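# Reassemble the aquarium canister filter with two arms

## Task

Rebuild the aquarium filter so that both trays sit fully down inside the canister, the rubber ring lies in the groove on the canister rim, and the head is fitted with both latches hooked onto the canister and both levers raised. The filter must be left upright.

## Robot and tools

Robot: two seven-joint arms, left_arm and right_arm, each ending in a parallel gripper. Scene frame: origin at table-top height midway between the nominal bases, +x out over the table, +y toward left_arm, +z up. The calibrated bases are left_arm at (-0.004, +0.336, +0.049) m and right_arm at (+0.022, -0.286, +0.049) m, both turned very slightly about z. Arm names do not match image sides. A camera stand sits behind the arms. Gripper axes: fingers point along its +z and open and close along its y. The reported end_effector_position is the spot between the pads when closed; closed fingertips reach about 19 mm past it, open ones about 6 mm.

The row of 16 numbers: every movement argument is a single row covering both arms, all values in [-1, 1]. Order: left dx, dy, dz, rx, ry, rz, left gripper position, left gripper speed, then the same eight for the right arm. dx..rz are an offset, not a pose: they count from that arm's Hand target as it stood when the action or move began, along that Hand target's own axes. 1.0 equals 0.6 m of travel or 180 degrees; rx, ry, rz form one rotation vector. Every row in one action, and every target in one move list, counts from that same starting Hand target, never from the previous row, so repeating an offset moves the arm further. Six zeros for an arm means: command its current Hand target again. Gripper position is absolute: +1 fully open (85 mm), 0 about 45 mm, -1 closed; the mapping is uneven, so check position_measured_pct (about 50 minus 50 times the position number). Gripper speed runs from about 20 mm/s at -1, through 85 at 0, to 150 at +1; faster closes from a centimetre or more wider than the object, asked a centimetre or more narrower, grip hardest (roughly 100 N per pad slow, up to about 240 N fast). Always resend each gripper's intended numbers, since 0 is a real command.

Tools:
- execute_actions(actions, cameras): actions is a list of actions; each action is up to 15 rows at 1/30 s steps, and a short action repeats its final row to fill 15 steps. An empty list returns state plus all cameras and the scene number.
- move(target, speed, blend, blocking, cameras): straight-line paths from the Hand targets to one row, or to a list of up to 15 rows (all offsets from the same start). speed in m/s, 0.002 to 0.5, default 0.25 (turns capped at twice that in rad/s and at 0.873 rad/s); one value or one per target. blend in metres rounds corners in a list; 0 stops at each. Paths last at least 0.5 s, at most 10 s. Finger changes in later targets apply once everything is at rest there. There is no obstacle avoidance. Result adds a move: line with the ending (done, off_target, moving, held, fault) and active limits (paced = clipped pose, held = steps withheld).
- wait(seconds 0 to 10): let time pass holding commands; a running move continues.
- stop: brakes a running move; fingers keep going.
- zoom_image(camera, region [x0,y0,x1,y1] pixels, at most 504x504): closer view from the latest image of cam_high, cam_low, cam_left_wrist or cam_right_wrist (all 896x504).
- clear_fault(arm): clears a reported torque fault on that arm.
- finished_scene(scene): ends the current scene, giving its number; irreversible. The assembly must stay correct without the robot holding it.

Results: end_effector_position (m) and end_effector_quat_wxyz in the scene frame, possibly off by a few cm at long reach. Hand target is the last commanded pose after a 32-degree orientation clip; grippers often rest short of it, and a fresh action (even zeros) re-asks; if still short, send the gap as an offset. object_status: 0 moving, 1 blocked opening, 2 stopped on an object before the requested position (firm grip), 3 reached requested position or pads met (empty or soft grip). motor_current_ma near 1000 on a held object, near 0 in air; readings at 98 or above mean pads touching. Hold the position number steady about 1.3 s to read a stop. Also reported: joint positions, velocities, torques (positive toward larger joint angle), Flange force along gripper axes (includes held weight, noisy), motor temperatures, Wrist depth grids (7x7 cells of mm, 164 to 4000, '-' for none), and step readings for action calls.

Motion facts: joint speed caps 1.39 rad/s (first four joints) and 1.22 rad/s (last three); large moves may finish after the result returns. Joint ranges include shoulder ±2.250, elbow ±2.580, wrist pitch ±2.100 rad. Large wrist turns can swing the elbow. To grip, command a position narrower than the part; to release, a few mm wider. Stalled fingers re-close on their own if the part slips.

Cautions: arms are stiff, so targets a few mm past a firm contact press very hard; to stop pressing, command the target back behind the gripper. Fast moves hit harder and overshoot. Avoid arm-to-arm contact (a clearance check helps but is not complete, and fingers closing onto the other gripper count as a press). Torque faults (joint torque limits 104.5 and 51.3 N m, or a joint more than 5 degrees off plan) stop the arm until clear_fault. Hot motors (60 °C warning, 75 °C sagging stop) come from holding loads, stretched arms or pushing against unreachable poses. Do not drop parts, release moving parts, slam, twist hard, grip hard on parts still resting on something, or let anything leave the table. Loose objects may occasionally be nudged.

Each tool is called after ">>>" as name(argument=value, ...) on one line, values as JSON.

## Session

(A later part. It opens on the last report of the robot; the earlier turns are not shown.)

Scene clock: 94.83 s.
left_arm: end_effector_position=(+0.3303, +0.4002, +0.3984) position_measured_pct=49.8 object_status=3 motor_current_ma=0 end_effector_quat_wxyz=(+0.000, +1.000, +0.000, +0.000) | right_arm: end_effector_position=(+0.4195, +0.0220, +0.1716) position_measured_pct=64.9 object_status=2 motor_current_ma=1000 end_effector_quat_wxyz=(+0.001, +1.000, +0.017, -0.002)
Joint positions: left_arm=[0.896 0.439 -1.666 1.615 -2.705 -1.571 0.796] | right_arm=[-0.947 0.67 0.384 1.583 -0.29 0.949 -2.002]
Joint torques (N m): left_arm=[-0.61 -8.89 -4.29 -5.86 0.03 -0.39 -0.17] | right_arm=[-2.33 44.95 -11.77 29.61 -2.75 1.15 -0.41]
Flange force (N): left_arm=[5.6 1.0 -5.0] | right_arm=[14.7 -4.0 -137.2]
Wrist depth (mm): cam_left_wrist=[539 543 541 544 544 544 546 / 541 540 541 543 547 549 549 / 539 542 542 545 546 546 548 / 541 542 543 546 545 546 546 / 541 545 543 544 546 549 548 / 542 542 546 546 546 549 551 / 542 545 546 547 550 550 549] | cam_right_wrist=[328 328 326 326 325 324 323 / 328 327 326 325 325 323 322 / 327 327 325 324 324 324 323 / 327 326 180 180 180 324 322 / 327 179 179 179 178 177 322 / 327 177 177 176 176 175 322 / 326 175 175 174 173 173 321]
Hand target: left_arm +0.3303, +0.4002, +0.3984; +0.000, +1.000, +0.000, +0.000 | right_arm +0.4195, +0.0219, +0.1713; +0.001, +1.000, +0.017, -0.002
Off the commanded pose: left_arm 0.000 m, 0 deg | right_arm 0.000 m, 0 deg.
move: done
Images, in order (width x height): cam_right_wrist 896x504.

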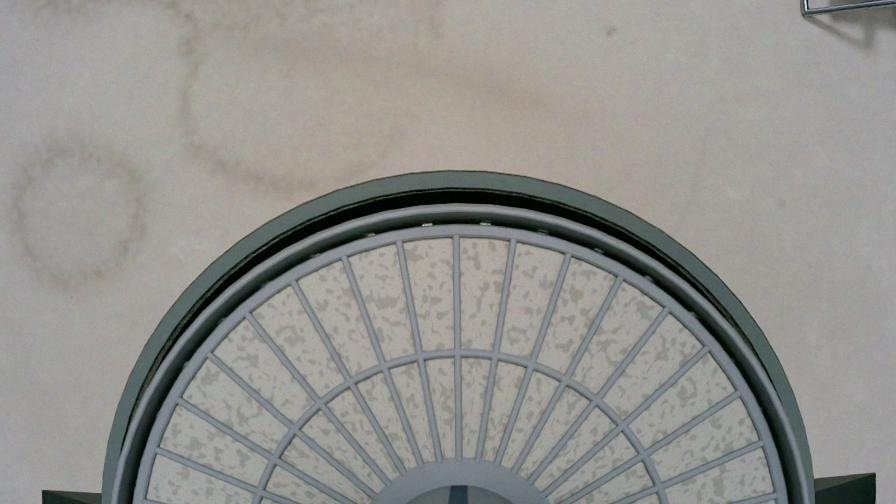

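>>> move(target=[0,0,0,0,0,0,0,1,0,0,-0.18,0,0,0,-0.55,-1], speed=0.06, cameras=["cam_right_wrist","cam_low"])

>>> zoom_image(camera="cam_low", region=[250, 100, 450, 250])

Scene clock: 100.27 s.
left_arm: end_effector_position=(+0.3303, +0.4002, +0.3984) position_measured_pct=49.8 object_status=3 motor_current_ma=0 end_effector_quat_wxyz=(+0.000, +1.000, +0.000, +0.000) | right_arm: end_effector_position=(+0.4198, +0.0221, +0.2793) position_measured_pct=64.9 object_status=2 motor_current_ma=1000 end_effector_quat_wxyz=(+0.001, +1.000, +0.017, -0.002)
Joint positions: left_arm=[0.896 0.439 -1.666 1.615 -2.705 -1.571 0.796] | right_arm=[-0.971 0.547 0.429 1.417 -0.232 1.232 -2.053]
Joint torques (N m): left_arm=[-0.61 -8.87 -4.19 -5.81 0.07 -0.44 -0.23] | right_arm=[1.16 -18.21 2.48 -7.67 -0.08 0.04 -0.05]
Flange force (N): left_arm=[5.3 1.2 -5.2] | right_arm=[0.0 -2.7 -1.2]
Wrist depth (mm): cam_left_wrist=[539 539 541 543 545 545 548 / 539 541 543 543 546 548 545 / 539 540 540 545 547 545 551 / 539 542 542 543 545 547 550 / 542 539 542 545 546 548 549 / 541 540 543 544 546 549 551 / 541 544 544 545 551 549 550] | cam_right_wrist=[430 430 429 427 427 427 404 / 430 429 429 427 426 427 427 / 429 429 427 427 425 428 426 / 430 430 180 181 180 428 425 / 429 179 179 179 178 177 425 / 429 177 177 176 176 175 427 / 430 175 175 174 174 174 175]
Hand target: left_arm +0.3303, +0.4002, +0.3984; +0.000, +1.000, +0.000, +0.000 | right_arm +0.4198, +0.0221, +0.2793; +0.001, +1.000, +0.017, -0.002
Off the commanded pose: left_arm 0.000 m, 0 deg | right_arm 0.000 m, 0 deg.
move: done
Images, in order (width x height): cam_low 896x504, cam_right_wrist 896x504.

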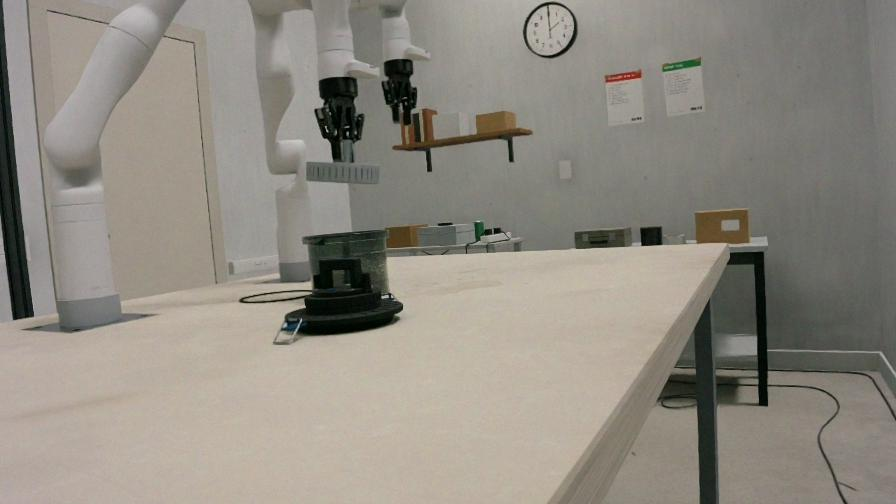

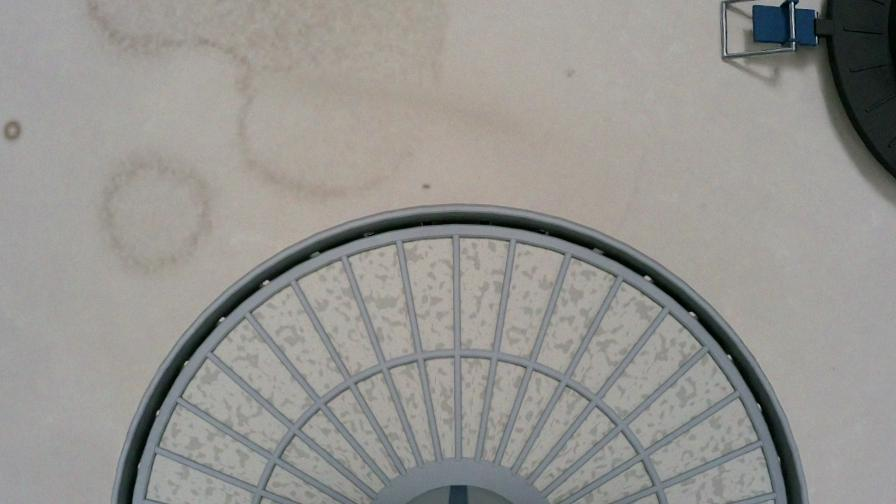

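Scaled by 2.520 from the camera's 896x504 image, which has a finer 1280x720 frame.

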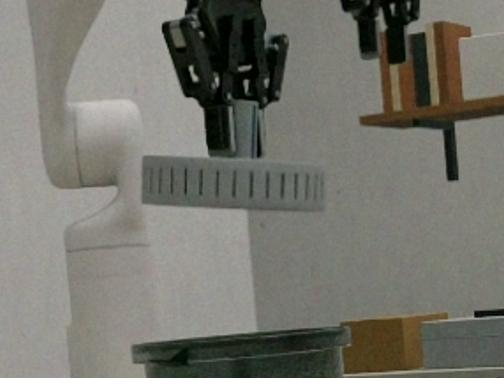

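>>> move(target=[0,0,0,0,0,0,0,1,0,0,-0.3,0,0,-0.5,-0.55,-1], cameras=["cam_low"])

>>> zoom_image(camera="cam_low", region=[270, 0, 430, 120])

Scene clock: 105.13 s.
left_arm: end_effector_position=(+0.3303, +0.4002, +0.3984) position_measured_pct=49.8 object_status=3 motor_current_ma=0 end_effector_quat_wxyz=(+0.000, +1.000, +0.000, +0.000) | right_arm: end_effector_position=(+0.4204, +0.0225, +0.4593) position_measured_pct=64.9 object_status=2 motor_current_ma=1000 end_effector_quat_wxyz=(+0.000, +0.695, +0.719, -0.002)
Joint positions: left_arm=[0.896 0.439 -1.666 1.615 -2.705 -1.571 0.796] | right_arm=[-0.768 0.487 0.118 0.881 -0.057 1.78 -0.638]
Joint torques (N m): left_arm=[-0.61 -8.88 -4.21 -5.82 0.05 -0.44 -0.17] | right_arm=[1.09 -18.46 0.93 -8.23 -0.13 0.05 -0.05]
Flange force (N): left_arm=[5.4 1.1 -5.1] | right_arm=[3.3 1.1 -2.5]
Wrist depth (mm): cam_left_wrist=[538 539 542 543 544 546 545 / 539 541 542 542 546 547 549 / 539 541 543 543 546 546 549 / 539 543 542 546 546 546 549 / 539 541 541 547 546 548 549 / 543 541 545 546 548 548 547 / 542 544 545 543 548 550 551] | cam_right_wrist=[613 610 611 609 608 609 606 / 614 612 609 608 608 607 603 / 614 609 611 611 607 607 606 / 612 612 181 181 180 603 606 / 613 178 179 179 178 177 604 / 612 177 177 176 176 176 601 / 612 175 174 174 174 173 172]
Hand target: left_arm +0.3303, +0.4002, +0.3984; +0.000, +1.000, +0.000, +0.000 | right_arm +0.4204, +0.0226, +0.4593; +0.000, +0.695, +0.719, -0.002
Off the commanded pose: left_arm 0.000 m, 0 deg | right_arm 0.000 m, 0 deg.
move: done
Images, in order (width x height): cam_low 896x504.

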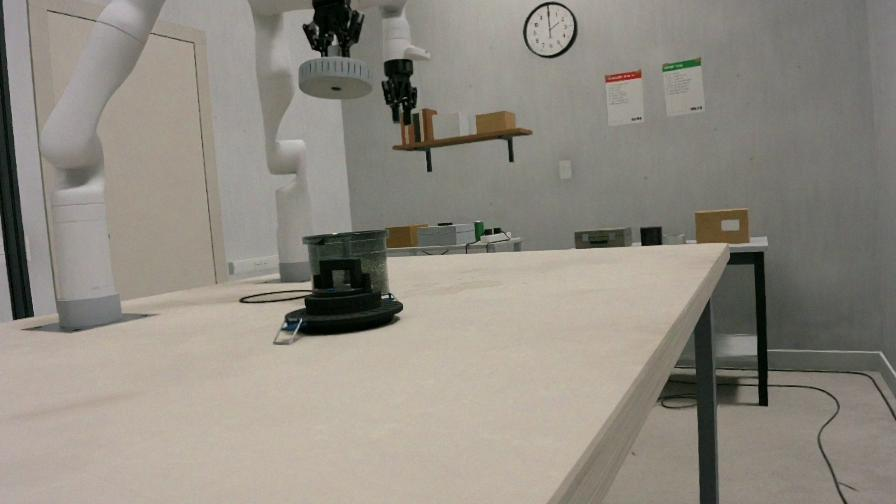

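Scaled by 3.150 from the camera's 896x504 image, which has a finer 1280x720 frame.

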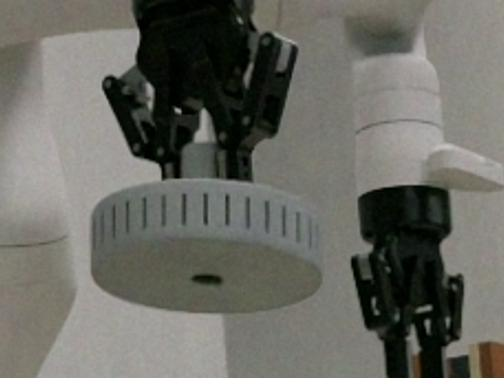

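>>> move(target=[[0,0,0,0,0,0,0,1,0.36,0,0.25,0,0,0.512,-0.55,-1]], cameras=["cam_right_wrist"])

Scene clock: 111.90 s.
left_arm: end_effector_position=(+0.3303, +0.4002, +0.3984) position_measured_pct=49.8 object_status=3 motor_current_ma=0 end_effector_quat_wxyz=(+0.000, +1.000, +0.000, +0.000) | right_arm: end_effector_position=(+0.4126, +0.2381, +0.3089) position_measured_pct=64.9 object_status=2 motor_current_ma=1000 end_effector_quat_wxyz=(+0.001, +1.000, -0.002, -0.002)
Joint positions: left_arm=[0.896 0.439 -1.666 1.615 -2.705 -1.571 0.796] | right_arm=[-1.053 0.966 0.373 0.495 -0.308 1.711 -2.449]
Joint torques (N m): left_arm=[-0.59 -8.95 -4.22 -5.76 0.03 -0.4 -0.18] | right_arm=[1.1 -25.61 2.06 -7.95 -0.03 0.06 -0.06]
Flange force (N): left_arm=[5.8 1.0 -5.3] | right_arm=no reading
Wrist depth (mm): cam_left_wrist=[535 541 540 542 545 544 267 / 539 540 542 543 545 546 264 / 540 542 542 543 544 287 261 / 541 544 545 544 545 547 257 / 540 544 543 545 546 547 255 / 540 543 542 543 547 549 271 / 541 544 545 547 547 548 550] | cam_right_wrist=[459 457 457 455 456 455 456 / 458 459 457 458 455 457 455 / 460 457 458 458 456 456 456 / 458 458 180 181 180 457 440 / 458 178 179 179 178 177 423 / 459 177 176 176 176 175 421 / 458 175 175 174 174 173 175]
Hand target: left_arm +0.3303, +0.4002, +0.3984; +0.000, +1.000, +0.000, +0.000 | right_arm +0.4126, +0.2381, +0.3089; +0.001, +1.000, -0.002, -0.002
Off the commanded pose: left_arm 0.000 m, 0 deg | right_arm 0.000 m, 0 deg.
move: done
Images, in order (width x height): cam_right_wrist 896x504.

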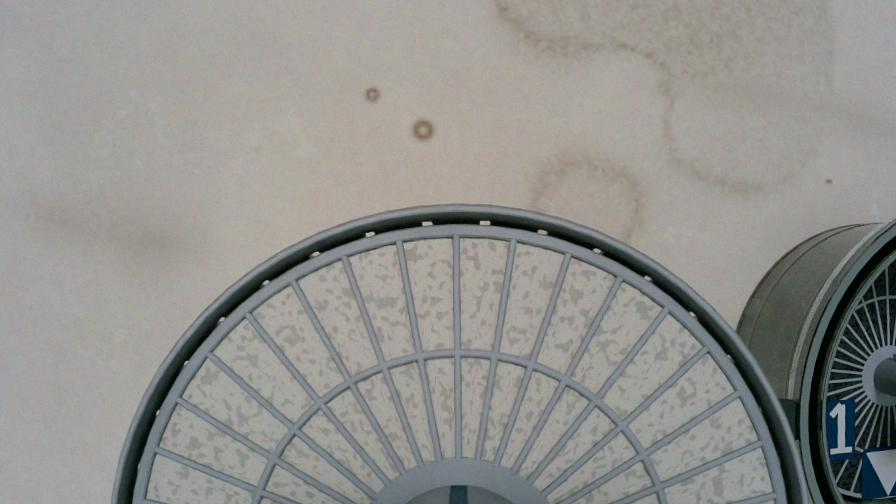

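>>> move(target=[[0,0,0,0,0,0,0,1,-0.0577,0.733,0,0,0,0,-0.55,-1],[0,0,0,0,0,0,0,1,-0.0577,0.733,0.373,0,0,0,-0.55,-1]], blend=0.02, cameras=["cam_low"])

>>> zoom_image(camera="cam_low", region=[200, 220, 320, 340])

Scene clock: 117.20 s.
left_arm: end_effector_position=(+0.3303, +0.4002, +0.3984) position_measured_pct=49.8 object_status=3 motor_current_ma=0 end_effector_quat_wxyz=(+0.000, +1.000, +0.000, +0.000) | right_arm: end_effector_position=(+0.3755, -0.2021, +0.0862) position_measured_pct=64.9 object_status=2 motor_current_ma=1000 end_effector_quat_wxyz=(+0.001, +1.000, -0.002, -0.002)
Joint positions: left_arm=[0.896 0.439 -1.666 1.615 -2.705 -1.571 0.796] | right_arm=[-0.554 0.618 0.343 2.136 -0.451 0.46 -1.432]
Joint torques (N m): left_arm=[-0.63 -8.8 -4.19 -5.88 0.01 -0.38 -0.2] | right_arm=[1.11 -14.77 2.09 -2.63 -0.05 0.01 -0.06]
Flange force (N): left_arm=[5.1 1.3 -5.1] | right_arm=[2.1 -3.6 -1.6]
Wrist depth (mm): cam_left_wrist=[539 540 543 543 544 544 547 / 541 541 543 545 543 545 547 / 539 543 542 544 546 545 548 / 541 543 544 544 547 546 549 / 541 542 544 544 547 545 549 / 541 545 546 546 546 547 549 / 541 546 546 546 549 548 550] | cam_right_wrist=[235 235 235 234 234 234 233 / 235 235 235 234 234 234 233 / 236 235 234 234 234 233 233 / 235 235 180 181 180 233 233 / 235 234 179 179 178 177 233 / 235 177 177 176 176 176 233 / 236 175 175 174 174 174 233]
Hand target: left_arm +0.3303, +0.4002, +0.3984; +0.000, +1.000, +0.000, +0.000 | right_arm +0.3755, -0.2021, +0.0862; +0.001, +1.000, -0.002, -0.002
Off the commanded pose: left_arm 0.000 m, 0 deg | right_arm 0.000 m, 0 deg.
move: done
Images, in order (width x height): cam_low 896x504.

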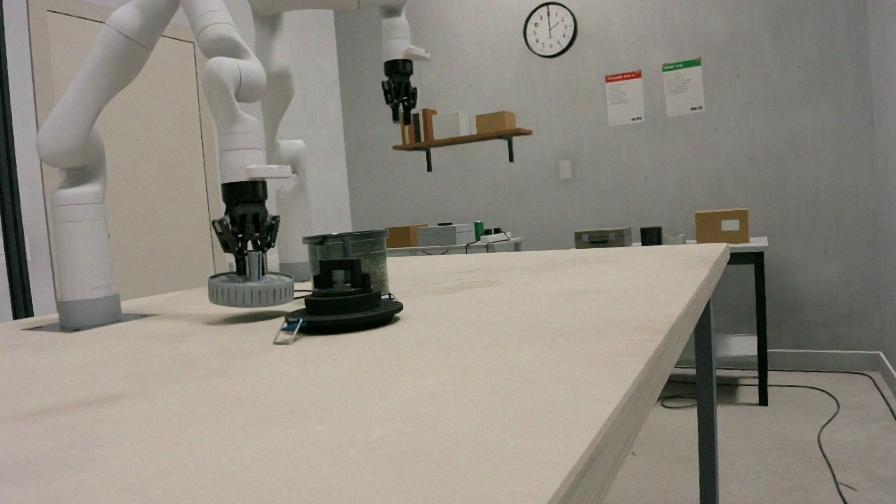

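Scaled by 4.200 from the camera's 896x504 image, which has a finer 1280x720 frame.

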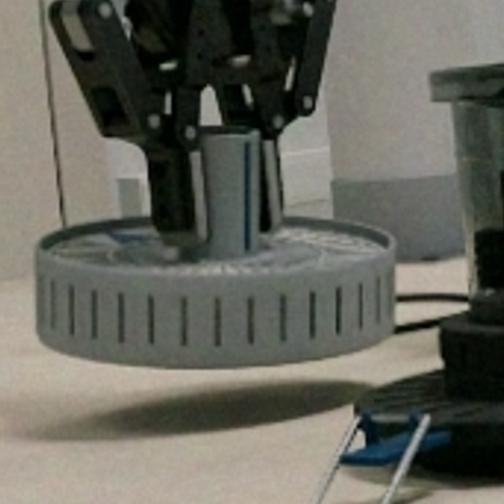

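>>> move(target=[0,0,0,0,0,0,0,1,0,0,0.035,0,0,0,-0.55,-1], speed=0.03)

>>> move(target=[0,0,0,0,0,0,0,1,0,0,0.005,0,0,0,-0.55,-1], speed=0.01, cameras=["cam_low"])

>>> zoom_image(camera="cam_low", region=[200, 220, 320, 340])

Scene clock: 118.83 s.
left_arm: end_effector_position=(+0.3303, +0.4002, +0.3984) position_measured_pct=49.8 object_status=3 motor_current_ma=0 end_effector_quat_wxyz=(+0.000, +1.000, +0.000, +0.000) | right_arm: end_effector_position=(+0.3755, -0.2021, +0.0652) position_measured_pct=64.9 object_status=2 motor_current_ma=1000 end_effector_quat_wxyz=(+0.001, +1.000, -0.002, -0.002)
Joint positions: left_arm=[0.896 0.439 -1.666 1.615 -2.705 -1.571 0.796] | right_arm=[-0.519 0.668 0.295 2.145 -0.483 0.395 -1.405]
Joint torques (N m): left_arm=[-0.57 -8.83 -4.26 -5.86 0.04 -0.39 -0.18] | right_arm=[1.09 -15.22 2.01 -2.03 -0.09 0.02 -0.04]
Flange force (N): left_arm=[5.6 0.9 -5.1] | right_arm=[2.6 -3.7 -1.4]
Wrist depth (mm): cam_left_wrist=[537 540 541 542 545 544 548 / 539 542 540 545 543 544 547 / 541 540 541 544 546 547 551 / 540 543 543 546 546 546 548 / 541 543 543 548 546 546 547 / 542 544 544 548 547 548 550 / 542 543 544 548 546 549 549] | cam_right_wrist=[214 214 213 213 213 212 212 / 214 214 214 213 213 213 212 / 214 213 213 213 213 213 212 / 214 214 180 180 180 212 212 / 214 214 179 179 178 178 212 / 214 177 177 176 176 176 212 / 214 175 175 174 174 174 212]
Hand target: left_arm +0.3303, +0.4002, +0.3984; +0.000, +1.000, +0.000, +0.000 | right_arm +0.3755, -0.2021, +0.0652; +0.001, +1.000, -0.002, -0.002
Off the commanded pose: left_arm 0.000 m, 0 deg | right_arm 0.000 m, 0 deg.
move: done

Scene clock: 119.53 s.
left_arm: end_effector_position=(+0.3303, +0.4002, +0.3984) position_measured_pct=49.8 object_status=3 motor_current_ma=0 end_effector_quat_wxyz=(+0.000, +1.000, +0.000, +0.000) | right_arm: end_effector_position=(+0.3754, -0.2021, +0.0622) position_measured_pct=64.9 object_status=2 motor_current_ma=1000 end_effector_quat_wxyz=(+0.001, +1.000, -0.002, -0.002)
Joint positions: left_arm=[0.896 0.439 -1.666 1.615 -2.705 -1.571 0.796] | right_arm=[-0.514 0.675 0.288 2.146 -0.487 0.386 -1.401]
Joint torques (N m): left_arm=[-0.58 -8.82 -4.22 -5.83 0.02 -0.4 -0.18] | right_arm=[1.6 -6.1 0.98 -1.17 -0.15 -0.43 -0.08]
Flange force (N): left_arm=[5.5 1.0 -5.2] | right_arm=[-3.0 -3.7 -28.3]
Wrist depth (mm): cam_left_wrist=[539 541 541 543 544 545 547 / 540 542 543 544 544 546 550 / 540 542 543 544 547 545 548 / 541 541 542 545 547 547 549 / 540 542 543 545 545 548 550 / 541 544 543 548 547 550 548 / 540 544 546 548 548 549 550] | cam_right_wrist=[212 211 211 211 210 210 210 / 212 211 211 211 210 210 210 / 212 211 211 210 210 210 209 / 211 211 179 178 178 210 210 / 211 178 178 177 177 177 209 / 212 176 176 175 175 175 209 / 212 174 174 173 173 173 209]
Hand target: left_arm +0.3303, +0.4002, +0.3984; +0.000, +1.000, +0.000, +0.000 | right_arm +0.3754, -0.2021, +0.0622; +0.001, +1.000, -0.002, -0.002
Off the commanded pose: left_arm 0.000 m, 0 deg | right_arm 0.000 m, 0 deg.
move: done
Images, in order (width x height): cam_low 896x504.

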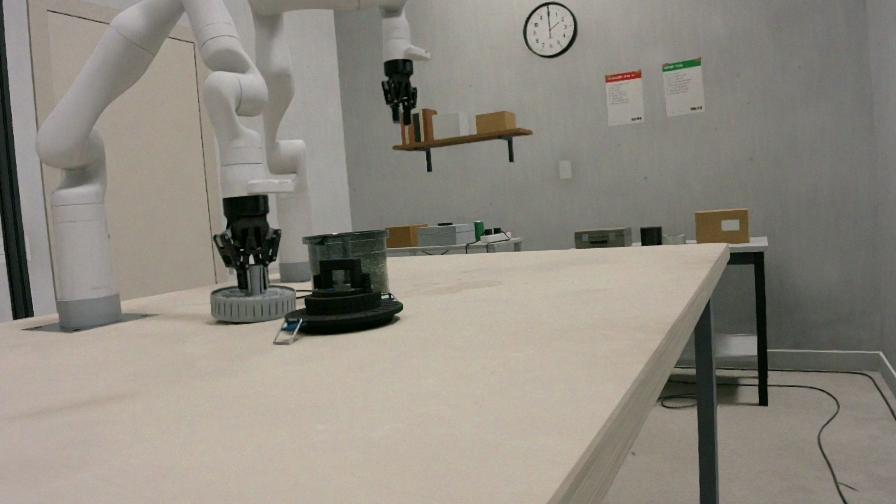

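Scaled by 4.200 from the camera's 896x504 image, which has a finer 1280x720 frame.

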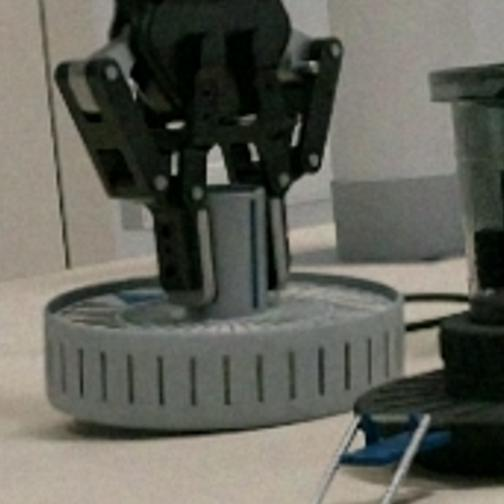

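>>> move(target=[0,0,0,0,0,0,0,1,0,0,0.0025,0,0,0,-0.55,-1], speed=0.01)

>>> move(target=[0,0,0,0,0,0,0,1,0,0,-0.002,0,0,0,-0.15,-1], speed=0.01)

>>> move(target=[0,0,0,0,0,0,0,1,0,0,-0.35,0,0,0,-0.15,-1], speed=0.15, cameras=["cam_right_wrist"])

>>> zoom_image(camera="cam_right_wrist", region=[260, 200, 680, 504])

Scene clock: 121.33 s.
left_arm: end_effector_position=(+0.3303, +0.4002, +0.3984) position_measured_pct=49.8 object_status=3 motor_current_ma=0 end_effector_quat_wxyz=(+0.000, +1.000, +0.000, +0.000) | right_arm: end_effector_position=(+0.3754, -0.2021, +0.0607) position_measured_pct=64.9 object_status=2 motor_current_ma=1000 end_effector_quat_wxyz=(+0.001, +1.000, -0.002, -0.002)
Joint positions: left_arm=[0.896 0.439 -1.666 1.615 -2.705 -1.571 0.796] | right_arm=[-0.511 0.678 0.285 2.146 -0.489 0.382 -1.399]
Joint torques (N m): left_arm=[-0.59 -8.88 -4.31 -5.81 0.03 -0.44 -0.16] | right_arm=[1.49 -6.12 0.89 -1.02 -0.11 -0.26 -0.04]
Flange force (N): left_arm=[5.9 0.9 -5.0] | right_arm=[-2.8 -3.5 -27.9]
Wrist depth (mm): cam_left_wrist=[539 541 543 542 544 545 546 / 538 542 542 542 544 547 549 / 541 542 544 545 545 545 547 / 541 542 543 543 545 547 550 / 541 544 543 545 546 548 550 / 542 541 545 547 548 546 549 / 540 543 543 546 546 548 549] | cam_right_wrist=[210 210 210 209 208 208 208 / 210 210 209 209 208 208 208 / 210 210 209 209 209 208 208 / 210 209 177 177 177 208 208 / 210 177 176 176 176 175 208 / 210 175 175 175 174 174 208 / 210 174 174 173 173 173 208]
Hand target: left_arm +0.3303, +0.4002, +0.3984; +0.000, +1.000, +0.000, +0.000 | right_arm +0.3754, -0.2021, +0.0607; +0.001, +1.000, -0.002, -0.002
Off the commanded pose: left_arm 0.000 m, 0 deg | right_arm 0.000 m, 0 deg.
move: done

Scene clock: 122.03 s.
left_arm: end_effector_position=(+0.3303, +0.4002, +0.3984) position_measured_pct=49.8 object_status=3 motor_current_ma=0 end_effector_quat_wxyz=(+0.000, +1.000, +0.000, +0.000) | right_arm: end_effector_position=(+0.3754, -0.2021, +0.0619) position_measured_pct=57.6 object_status=3 motor_current_ma=0 end_effector_quat_wxyz=(+0.001, +1.000, -0.002, -0.002)
Joint positions: left_arm=[0.896 0.439 -1.666 1.615 -2.705 -1.571 0.796] | right_arm=[-0.513 0.676 0.288 2.146 -0.488 0.385 -1.4]
Joint torques (N m): left_arm=[-0.59 -8.89 -4.25 -5.78 0.06 -0.43 -0.22] | right_arm=[1.1 -14.89 1.96 -1.87 -0.1 -0.01 -0.05]
Flange force (N): left_arm=[5.7 1.0 -5.2] | right_arm=[2.5 -3.7 -2.5]
Wrist depth (mm): cam_left_wrist=[540 541 541 543 543 544 548 / 539 542 542 543 543 545 547 / 540 539 542 544 544 547 548 / 540 542 543 546 547 547 547 / 540 541 544 544 545 546 550 / 541 543 544 543 546 548 551 / 543 543 548 544 546 548 552] | cam_right_wrist=[211 210 210 210 210 209 209 / 211 210 210 209 209 209 209 / 211 210 210 209 209 209 208 / 211 210 179 178 178 209 208 / 211 210 179 179 178 178 209 / 211 179 179 178 178 178 209 / 211 179 179 177 178 178 208]
Hand target: left_arm +0.3303, +0.4002, +0.3984; +0.000, +1.000, +0.000, +0.000 | right_arm +0.3754, -0.2021, +0.0619; +0.001, +1.000, -0.002, -0.002
Off the commanded pose: left_arm 0.000 m, 0 deg | right_arm 0.000 m, 0 deg.
move: done

Scene clock: 123.80 s.
left_arm: end_effector_position=(+0.3303, +0.4002, +0.3984) position_measured_pct=49.8 object_status=3 motor_current_ma=0 end_effector_quat_wxyz=(+0.000, +1.000, +0.000, +0.000) | right_arm: end_effector_position=(+0.3761, -0.2017, +0.2719) position_measured_pct=57.6 object_status=3 motor_current_ma=0 end_effector_quat_wxyz=(+0.001, +1.000, -0.002, -0.002)
Joint positions: left_arm=[0.896 0.439 -1.666 1.615 -2.705 -1.571 0.796] | right_arm=[-0.758 0.251 0.56 1.898 -0.152 1.039 -1.705]
Joint torques (N m): left_arm=[-0.6 -8.84 -4.21 -5.82 0.05 -0.4 -0.25] | right_arm=[1.14 -10.92 1.54 -6.7 -0.11 -0.02 -0.09]
Flange force (N): left_arm=[5.4 1.2 -5.3] | right_arm=[0.4 -2.7 -3.0]
Wrist depth (mm): cam_left_wrist=[538 539 543 540 544 544 546 / 538 539 541 543 543 546 546 / 540 540 542 546 545 546 547 / 540 541 543 547 547 548 549 / 541 544 544 546 547 547 551 / 541 544 545 546 546 545 549 / 543 544 548 546 546 548 551] | cam_right_wrist=[423 423 421 399 397 419 420 / 424 422 421 421 419 418 418 / 423 422 421 420 420 420 419 / 389 421 421 388 419 418 418 / 304 422 391 388 390 418 418 / 389 422 391 388 388 420 418 / 422 421 390 388 388 418 418]
Hand target: left_arm +0.3303, +0.4002, +0.3984; +0.000, +1.000, +0.000, +0.000 | right_arm +0.3761, -0.2017, +0.2719; +0.001, +1.000, -0.002, -0.002
Off the commanded pose: left_arm 0.000 m, 0 deg | right_arm 0.000 m, 0 deg.
move: done
Images, in order (width x height): cam_right_wrist 896x504.

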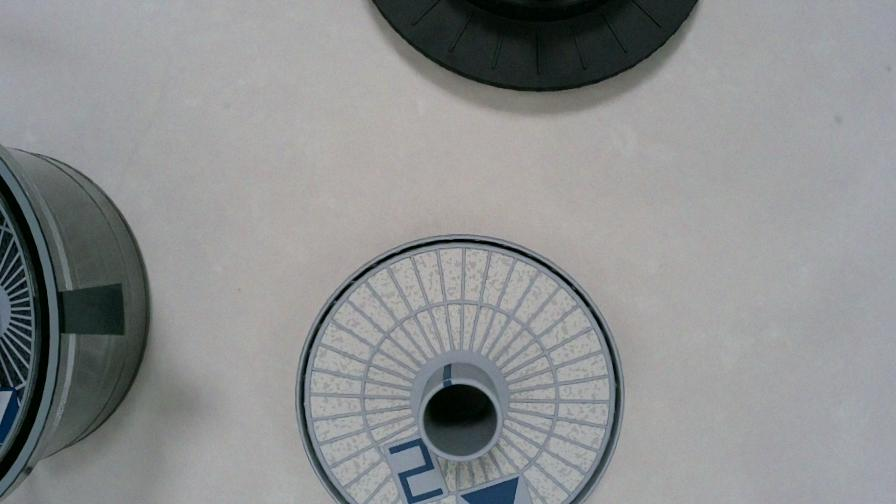

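Scaled by 1.200 from the camera's 896x504 image, which has a finer 1280x720 frame.

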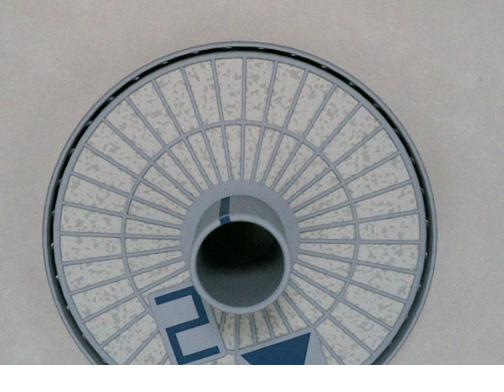

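>>> move(target=[0,0,0,0,0,0,0,1,-0.0935,0,-0.097,0,0,0,1,1], cameras=["cam_right_wrist"])

>>> zoom_image(camera="cam_right_wrist", region=[300, 100, 620, 420])

Scene clock: 125.43 s.
left_arm: end_effector_position=(+0.3303, +0.4002, +0.3984) position_measured_pct=49.8 object_status=3 motor_current_ma=0 end_effector_quat_wxyz=(+0.000, +1.000, +0.000, +0.000) | right_arm: end_effector_position=(+0.3202, -0.2013, +0.3302) position_measured_pct=0.0 object_status=3 motor_current_ma=0 end_effector_quat_wxyz=(+0.001, +1.000, -0.002, -0.002)
Joint positions: left_arm=[0.896 0.439 -1.666 1.615 -2.705 -1.571 0.796] | right_arm=[-0.878 0.031 0.537 1.913 -0.016 1.205 -1.906]
Joint torques (N m): left_arm=[-0.63 -8.96 -4.24 -5.81 0.05 -0.43 -0.19] | right_arm=[1.08 -7.44 0.46 -7.47 -0.08 0.01 -0.07]
Flange force (N): left_arm=[5.5 1.2 -5.1] | right_arm=[0.1 -2.3 -3.1]
Wrist depth (mm): cam_left_wrist=[538 539 539 542 544 547 545 / 540 541 543 544 546 545 547 / 539 542 541 545 545 547 545 / 540 543 544 543 545 549 548 / 539 544 543 545 548 548 548 / 543 541 544 547 547 546 551 / 544 541 544 548 545 550 550] | cam_right_wrist=[483 480 480 478 478 478 476 / 449 480 480 479 478 478 478 / 448 479 480 448 478 478 476 / 447 480 449 449 449 476 478 / 448 480 482 448 448 477 476 / 481 481 477 448 480 478 478 / 483 482 480 480 479 477 476]
Hand target: left_arm +0.3303, +0.4002, +0.3984; +0.000, +1.000, +0.000, +0.000 | right_arm +0.3202, -0.2013, +0.3303; +0.001, +1.000, -0.002, -0.002
Off the commanded pose: left_arm 0.000 m, 0 deg | right_arm 0.000 m, 0 deg.
move: done
Images, in order (width x height): cam_right_wrist 896x504.

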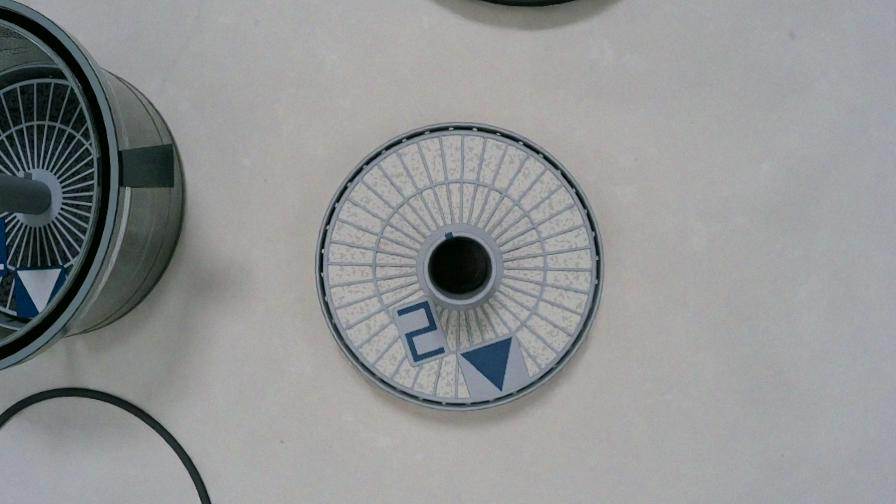

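Scaled by 1.575 from the camera's 896x504 image, which has a finer 1280x720 frame.

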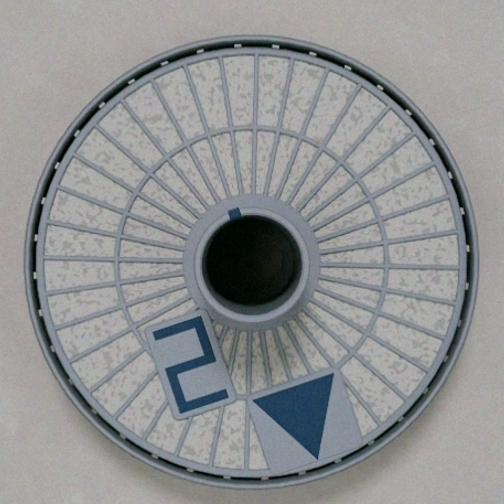

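>>> move(target=[0,0,0,0,0,0,0,1,0.0663,-0.3722,-0.05,0,0,0,1,1], cameras=["cam_right_wrist"])

>>> zoom_image(camera="cam_right_wrist", region=[360, 150, 560, 350])

>>> zoom_image(camera="cam_right_wrist", region=[220, 20, 700, 490])

Scene clock: 129.67 s.
left_arm: end_effector_position=(+0.3303, +0.4002, +0.3984) position_measured_pct=49.8 object_status=3 motor_current_ma=0 end_effector_quat_wxyz=(+0.000, +1.000, +0.000, +0.000) | right_arm: end_effector_position=(+0.3610, +0.0219, +0.3596) position_measured_pct=0.0 object_status=3 motor_current_ma=0 end_effector_quat_wxyz=(+0.001, +1.000, -0.002, -0.002)
Joint positions: left_arm=[0.896 0.439 -1.666 1.615 -2.705 -1.571 0.796] | right_arm=[-1.063 0.379 0.403 1.401 -0.148 1.396 -2.231]
Joint torques (N m): left_arm=[-0.59 -8.89 -4.23 -5.7 0.07 -0.42 -0.22] | right_arm=[1.12 -15.26 1.74 -7.9 -0.07 0.03 -0.04]
Flange force (N): left_arm=[5.8 1.0 -5.5] | right_arm=[-0.5 -2.5 -2.5]
Wrist depth (mm): cam_left_wrist=[540 539 542 543 545 546 548 / 539 540 542 544 543 547 546 / 536 540 542 546 546 545 549 / 541 542 542 545 546 549 548 / 542 544 543 546 548 546 548 / 541 543 545 545 546 549 548 / 540 544 544 548 547 550 549] | cam_right_wrist=[510 510 509 508 509 507 485 / 512 509 509 469 507 507 505 / 512 511 510 476 492 506 508 / 511 512 476 474 478 506 476 / 510 510 475 476 475 507 475 / 514 510 509 477 507 507 475 / 510 512 509 508 508 507 503]
Hand target: left_arm +0.3303, +0.4002, +0.3984; +0.000, +1.000, +0.000, +0.000 | right_arm +0.3610, +0.0219, +0.3596; +0.001, +1.000, -0.002, -0.002
Off the commanded pose: left_arm 0.000 m, 0 deg | right_arm 0.000 m, 0 deg.
move: done
Images, in order (width x height): cam_right_wrist 896x504.

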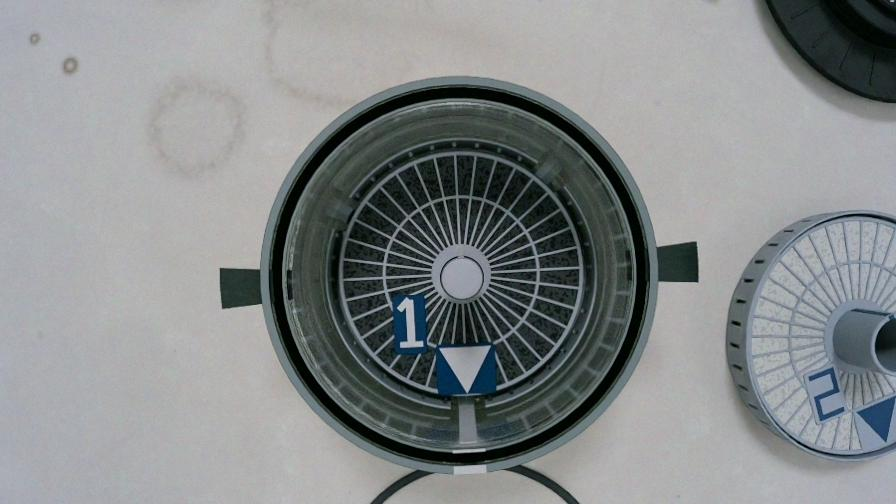

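Scaled by 2.520 from the camera's 896x504 image, which has a finer 1280x720 frame.

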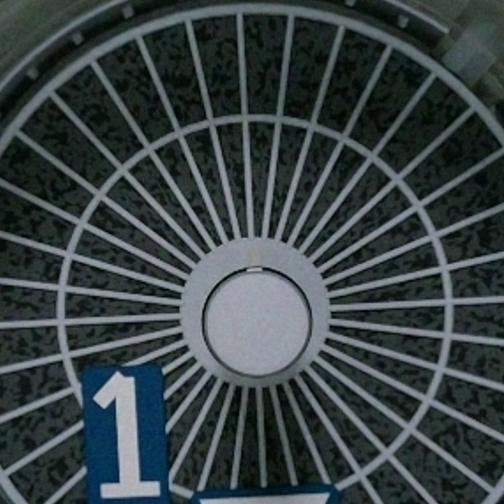

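Scaled by 1.050 from the camera's 896x504 image, which has a finer 1280x720 frame.

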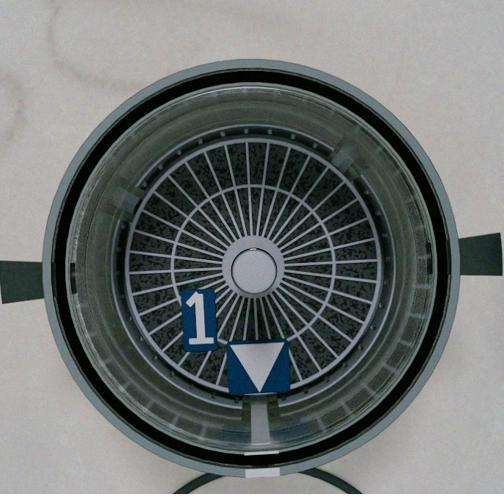

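>>> move(target=[0,0,0,0,0,0,0,1,0.11,0,0.09,0,0,0,1,1], cameras=["cam_right_wrist"])

>>> zoom_image(camera="cam_right_wrist", region=[360, 364, 560, 504])

Scene clock: 133.83 s.
left_arm: end_effector_position=(+0.3303, +0.4002, +0.3984) position_measured_pct=49.8 object_status=3 motor_current_ma=0 end_effector_quat_wxyz=(+0.000, +1.000, +0.000, +0.000) | right_arm: end_effector_position=(+0.4268, +0.0216, +0.3054) position_measured_pct=0.0 object_status=3 motor_current_ma=0 end_effector_quat_wxyz=(+0.001, +1.000, -0.002, -0.002)
Joint positions: left_arm=[0.896 0.439 -1.666 1.615 -2.705 -1.571 0.796] | right_arm=[-0.939 0.535 0.401 1.341 -0.207 1.31 -2.105]
Joint torques (N m): left_arm=[-0.61 -8.9 -4.2 -5.79 0.02 -0.42 -0.21] | right_arm=[1.19 -17.87 2.25 -7.59 -0.04 0.02 -0.04]
Flange force (N): left_arm=[5.5 1.2 -5.2] | right_arm=[0.1 -2.9 -2.4]
Wrist depth (mm): cam_left_wrist=[537 540 543 543 543 544 546 / 539 542 542 545 543 546 547 / 539 543 543 544 545 545 549 / 541 543 542 546 548 548 549 / 541 543 544 544 547 549 550 / 541 544 545 544 546 549 551 / 541 543 545 546 544 548 552] | cam_right_wrist=[457 456 455 454 453 453 429 / 457 455 454 454 454 453 429 / 456 454 455 455 454 452 452 / 457 455 455 415 452 453 452 / 456 455 333 420 421 452 451 / 456 455 422 421 419 453 421 / 456 455 421 420 421 454 421]
Hand target: left_arm +0.3303, +0.4002, +0.3984; +0.000, +1.000, +0.000, +0.000 | right_arm +0.4268, +0.0215, +0.3054; +0.001, +1.000, -0.002, -0.002
Off the commanded pose: left_arm 0.000 m, 0 deg | right_arm 0.000 m, 0 deg.
move: done
Images, in order (width x height): cam_right_wrist 896x504.

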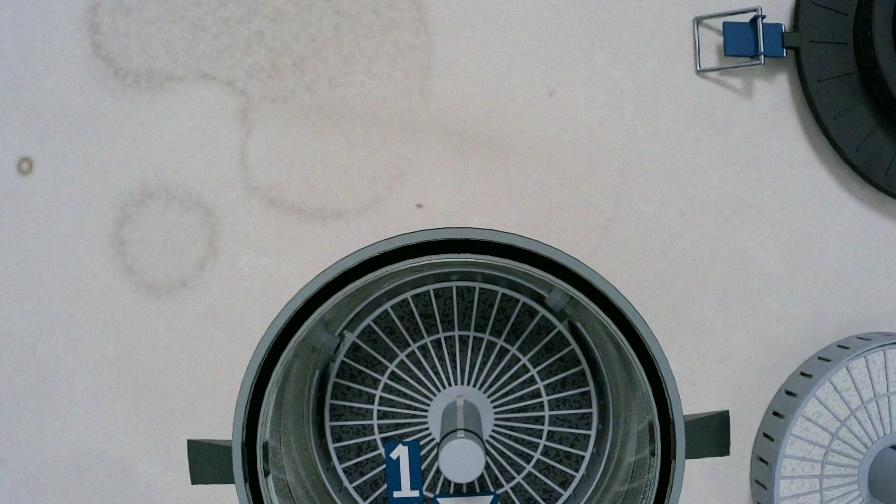

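Scaled by 2.520 from the camera's 896x504 image, which has a finer 1280x720 frame.

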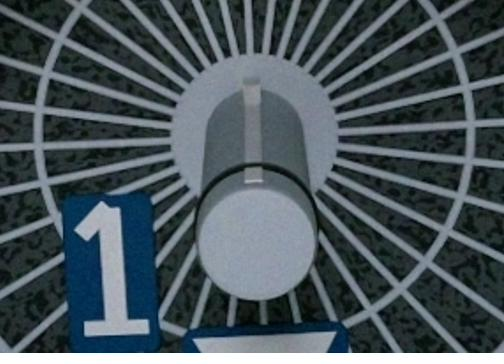

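>>> move(target=[0,0,0,0,0,0,0,1,-0.035,0,0,0,-0.148,0,1,1], cameras=["cam_right_wrist"])

>>> zoom_image(camera="cam_right_wrist", region=[330, 100, 600, 370])

Scene clock: 137.03 s.
left_arm: end_effector_position=(+0.3303, +0.4002, +0.3984) position_measured_pct=49.8 object_status=3 motor_current_ma=0 end_effector_quat_wxyz=(+0.000, +1.000, +0.000, +0.000) | right_arm: end_effector_position=(+0.4058, +0.0216, +0.3055) position_measured_pct=0.0 object_status=3 motor_current_ma=0 end_effector_quat_wxyz=(+0.001, +0.973, -0.002, -0.232)
Joint positions: left_arm=[0.896 0.439 -1.666 1.615 -2.705 -1.571 0.796] | right_arm=[-0.701 0.797 0.302 0.953 -0.422 1.841 -2.037]
Joint torques (N m): left_arm=[-0.58 -8.89 -4.28 -5.8 0.01 -0.39 -0.21] | right_arm=[1.17 -21.62 1.57 -6.6 -0.68 1.11 -0.03]
Flange force (N): left_arm=[5.9 1.0 -5.2] | right_arm=[0.5 -3.2 -3.2]
Wrist depth (mm): cam_left_wrist=[540 538 541 544 542 545 546 / 538 540 542 544 546 545 546 / 539 541 545 542 546 545 547 / 540 541 543 544 548 548 549 / 539 543 543 546 549 548 548 / 542 542 546 545 548 549 549 / 543 545 543 545 546 549 552] | cam_right_wrist=[411 411 377 379 375 409 404 / 427 428 396 389 392 420 395 / 444 440 443 406 413 315 410 / 461 463 462 461 462 458 425 / 482 484 471 472 475 480 479 / 507 506 504 504 504 500 500 / 537 530 523 527 528 527 530]
Hand target: left_arm +0.3303, +0.4002, +0.3984; +0.000, +1.000, +0.000, +0.000 | right_arm +0.4058, +0.0216, +0.3055; +0.001, +0.973, -0.002, -0.232
Off the commanded pose: left_arm 0.000 m, 0 deg | right_arm 0.000 m, 0 deg.
move: done
Images, in order (width x height): cam_right_wrist 896x504.

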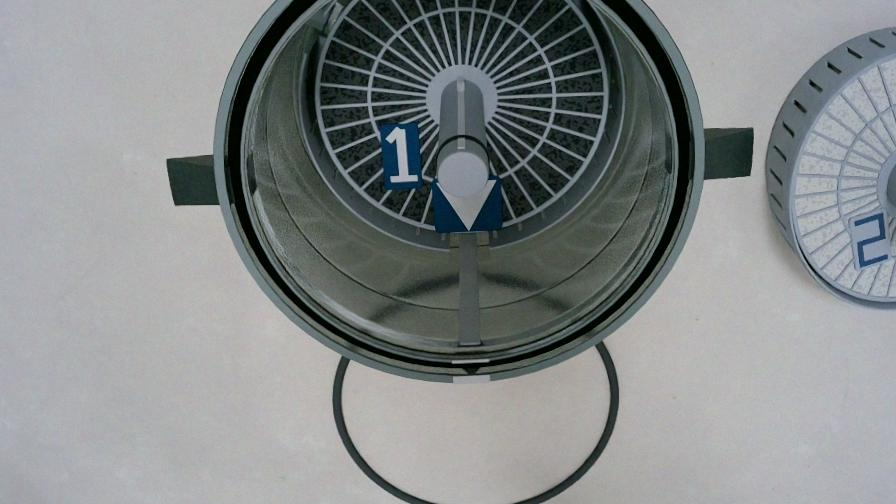

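Scaled by 1.867 from the camera's 896x504 image, which has a finer 1280x720 frame.

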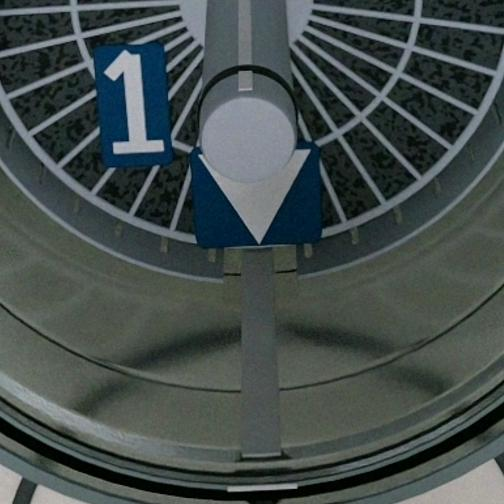

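>>> move(target=[0,0,0,0,0,0,0,1,0.071,0.0033,0.132,0,0.148,0,0.1,1], cameras=["cam_right_wrist"])

Scene clock: 141.20 s.
left_arm: end_effector_position=(+0.3303, +0.4002, +0.3984) position_measured_pct=49.8 object_status=3 motor_current_ma=0 end_effector_quat_wxyz=(+0.000, +1.000, +0.000, +0.000) | right_arm: end_effector_position=(+0.4081, +0.0194, +0.2156) position_measured_pct=45.0 object_status=3 motor_current_ma=0 end_effector_quat_wxyz=(+0.001, +1.000, -0.002, -0.002)
Joint positions: left_arm=[0.896 0.439 -1.666 1.615 -2.705 -1.571 0.796] | right_arm=[-0.968 0.588 0.391 1.566 -0.248 1.041 -2.081]
Joint torques (N m): left_arm=[-0.61 -8.9 -4.18 -5.82 0 -0.41 -0.18] | right_arm=[1.16 -17.75 2.43 -6.57 -0.08 0.03 -0.06]
Flange force (N): left_arm=[5.4 1.2 -5.1] | right_arm=[0.1 -3.0 -2.2]
Wrist depth (mm): cam_left_wrist=[539 541 543 541 545 544 545 / 537 542 542 544 545 546 548 / 539 541 545 544 544 548 547 / 541 541 542 544 547 547 548 / 539 543 546 544 544 549 550 / 542 544 544 546 546 550 548 / 541 543 545 545 548 547 551] | cam_right_wrist=[366 365 365 364 363 364 363 / 365 364 364 364 363 363 362 / 366 365 364 243 363 364 362 / 366 366 329 331 356 362 362 / 365 365 331 330 330 243 362 / 365 364 332 330 331 363 355 / 367 365 331 241 330 363 330]
Hand target: left_arm +0.3303, +0.4002, +0.3984; +0.000, +1.000, +0.000, +0.000 | right_arm +0.4081, +0.0194, +0.2156; +0.001, +1.000, -0.002, -0.002
Off the commanded pose: left_arm 0.000 m, 0 deg | right_arm 0.000 m, 0 deg.
move: done
Images, in order (width x height): cam_right_wrist 896x504.

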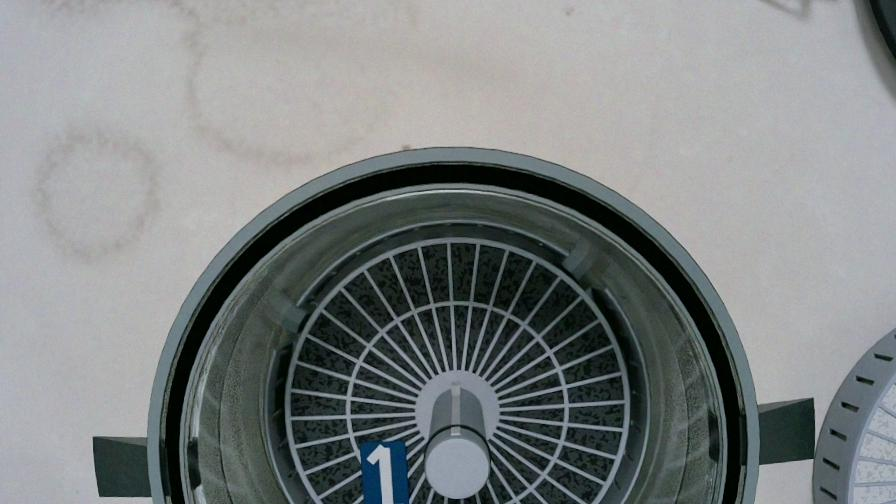

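>>> move(target=[0,0,0,0,0,0,0,1,0,0,0.1727,0,0,0,0.1,1], speed=0.1)

>>> move(target=[0,0,0,0,0,0,0,1,0,0,0,0,0,0,-0.8,-1])

>>> move(target=[0,0,0,0,0,0,0,1,0.005,-0.0013,0,0,0,0,-0.8,-1], speed=0.02, cameras=["cam_right_wrist"])

Scene clock: 143.37 s.
left_arm: end_effector_position=(+0.3303, +0.4002, +0.3984) position_measured_pct=49.8 object_status=3 motor_current_ma=0 end_effector_quat_wxyz=(+0.000, +1.000, +0.000, +0.000) | right_arm: end_effector_position=(+0.4078, +0.0192, +0.1120) position_measured_pct=45.0 object_status=3 motor_current_ma=0 end_effector_quat_wxyz=(+0.001, +1.000, -0.002, -0.002)
Joint positions: left_arm=[0.896 0.439 -1.666 1.615 -2.705 -1.571 0.796] | right_arm=[-0.931 0.741 0.331 1.676 -0.317 0.781 -2.024]
Joint torques (N m): left_arm=[-0.59 -8.83 -4.2 -5.78 0.06 -0.4 -0.2] | right_arm=[1.1 -18.89 2.54 -5.02 -0.06 0.02 -0.05]
Flange force (N): left_arm=[5.5 1.0 -5.4] | right_arm=[0.7 -3.3 -1.7]
Wrist depth (mm): cam_left_wrist=[539 540 541 543 543 547 548 / 538 540 542 542 544 548 546 / 539 541 543 545 543 545 551 / 541 543 543 544 543 547 549 / 539 544 543 545 544 546 549 / 542 543 543 544 548 548 553 / 543 543 544 546 549 549 552] | cam_right_wrist=[261 260 260 260 259 260 260 / 261 261 260 - 259 259 259 / 261 - - 260 - - 259 / - 261 253 227 241 259 259 / 261 261 227 227 227 250 259 / 262 261 227 227 227 226 258 / 261 228 227 226 226 227 259]
Hand target: left_arm +0.3303, +0.4002, +0.3984; +0.000, +1.000, +0.000, +0.000 | right_arm +0.4077, +0.0192, +0.1120; +0.001, +1.000, -0.002, -0.002
Off the commanded pose: left_arm 0.000 m, 0 deg | right_arm 0.000 m, 0 deg.
move: done

Scene clock: 145.47 s.
left_arm: end_effector_position=(+0.3303, +0.4002, +0.3984) position_measured_pct=49.8 object_status=3 motor_current_ma=0 end_effector_quat_wxyz=(+0.000, +1.000, +0.000, +0.000) | right_arm: end_effector_position=(+0.4077, +0.0192, +0.1120) position_measured_pct=80.5 object_status=0 motor_current_ma=1000 end_effector_quat_wxyz=(+0.001, +1.000, -0.002, -0.002)
Joint positions: left_arm=[0.896 0.439 -1.666 1.615 -2.705 -1.571 0.796] | right_arm=[-0.931 0.741 0.331 1.676 -0.317 0.781 -2.024]
Joint torques (N m): left_arm=[-0.59 -8.91 -4.18 -5.83 0.03 -0.48 -0.21] | right_arm=[0.88 -14.9 1.68 -4.75 -0.35 -0.97 -0.06]
Flange force (N): left_arm=[5.3 1.2 -5.0] | right_arm=[-1.7 -0.8 -11.7]
Wrist depth (mm): cam_left_wrist=[539 539 542 543 547 546 546 / 539 541 542 543 544 544 548 / 539 541 542 545 545 545 546 / 542 541 544 548 546 547 549 / 541 540 543 547 548 548 549 / 541 544 544 547 547 548 548 / 541 546 545 548 547 549 550] | cam_right_wrist=[262 261 261 260 260 259 259 / 261 261 260 - 259 259 259 / 261 - - 260 - - 258 / 262 261 253 227 227 260 259 / 262 261 227 227 227 259 259 / 261 261 228 227 227 227 259 / 261 227 227 226 227 227 259]
Hand target: left_arm +0.3303, +0.4002, +0.3984; +0.000, +1.000, +0.000, +0.000 | right_arm +0.4077, +0.0192, +0.1120; +0.001, +1.000, -0.002, -0.002
Off the commanded pose: left_arm 0.000 m, 0 deg | right_arm 0.000 m, 0 deg.
move: done

Scene clock: 146.17 s.
left_arm: end_effector_position=(+0.3303, +0.4002, +0.3984) position_measured_pct=49.8 object_status=3 motor_current_ma=0 end_effector_quat_wxyz=(+0.000, +1.000, +0.000, +0.000) | right_arm: end_effector_position=(+0.4107, +0.0200, +0.1120) position_measured_pct=80.5 object_status=2 motor_current_ma=1000 end_effector_quat_wxyz=(+0.001, +1.000, -0.002, -0.002)
Joint positions: left_arm=[0.896 0.439 -1.666 1.615 -2.705 -1.571 0.796] | right_arm=[-0.927 0.746 0.331 1.666 -0.317 0.787 -2.023]
Joint torques (N m): left_arm=[-0.64 -8.91 -4.22 -5.82 0.05 -0.42 -0.21] | right_arm=[1.55 -15.39 2.47 -4.5 0.03 -0.77 -0.05]
Flange force (N): left_arm=[5.3 1.3 -5.1] | right_arm=[-1.8 -2.5 -10.2]
Wrist depth (mm): cam_left_wrist=[538 539 540 542 545 547 546 / 539 540 542 543 543 548 547 / 540 540 543 543 543 546 549 / 538 541 543 546 546 547 549 / 540 541 543 544 546 551 549 / 541 543 544 545 547 548 547 / 542 544 544 545 548 549 553] | cam_right_wrist=[261 261 261 260 260 260 259 / 261 261 261 - 260 259 259 / 261 - - 260 - - 259 / 262 261 253 227 227 259 258 / 261 261 228 227 227 259 259 / 261 261 227 227 227 226 258 / 262 228 227 226 226 227 258]
Hand target: left_arm +0.3303, +0.4002, +0.3984; +0.000, +1.000, +0.000, +0.000 | right_arm +0.4107, +0.0200, +0.1120; +0.001, +1.000, -0.002, -0.002
Off the commanded pose: left_arm 0.000 m, 0 deg | right_arm 0.000 m, 0 deg.
move: done
Images, in order (width x height): cam_right_wrist 896x504.

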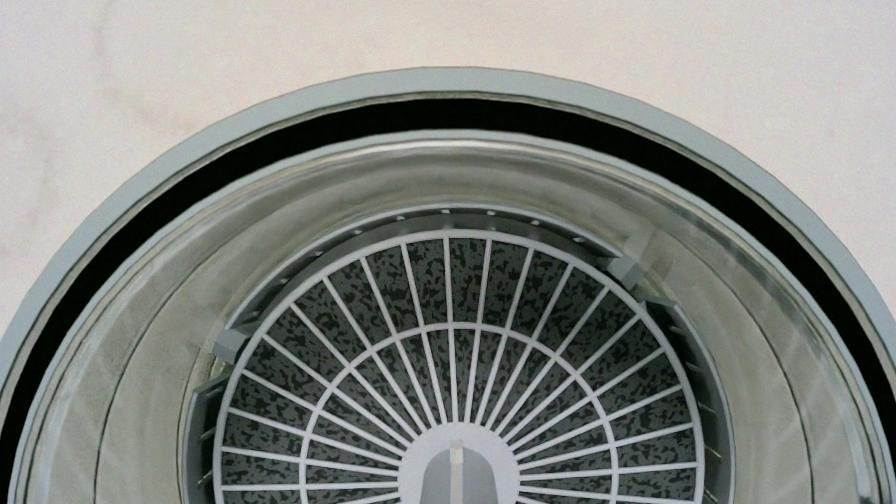

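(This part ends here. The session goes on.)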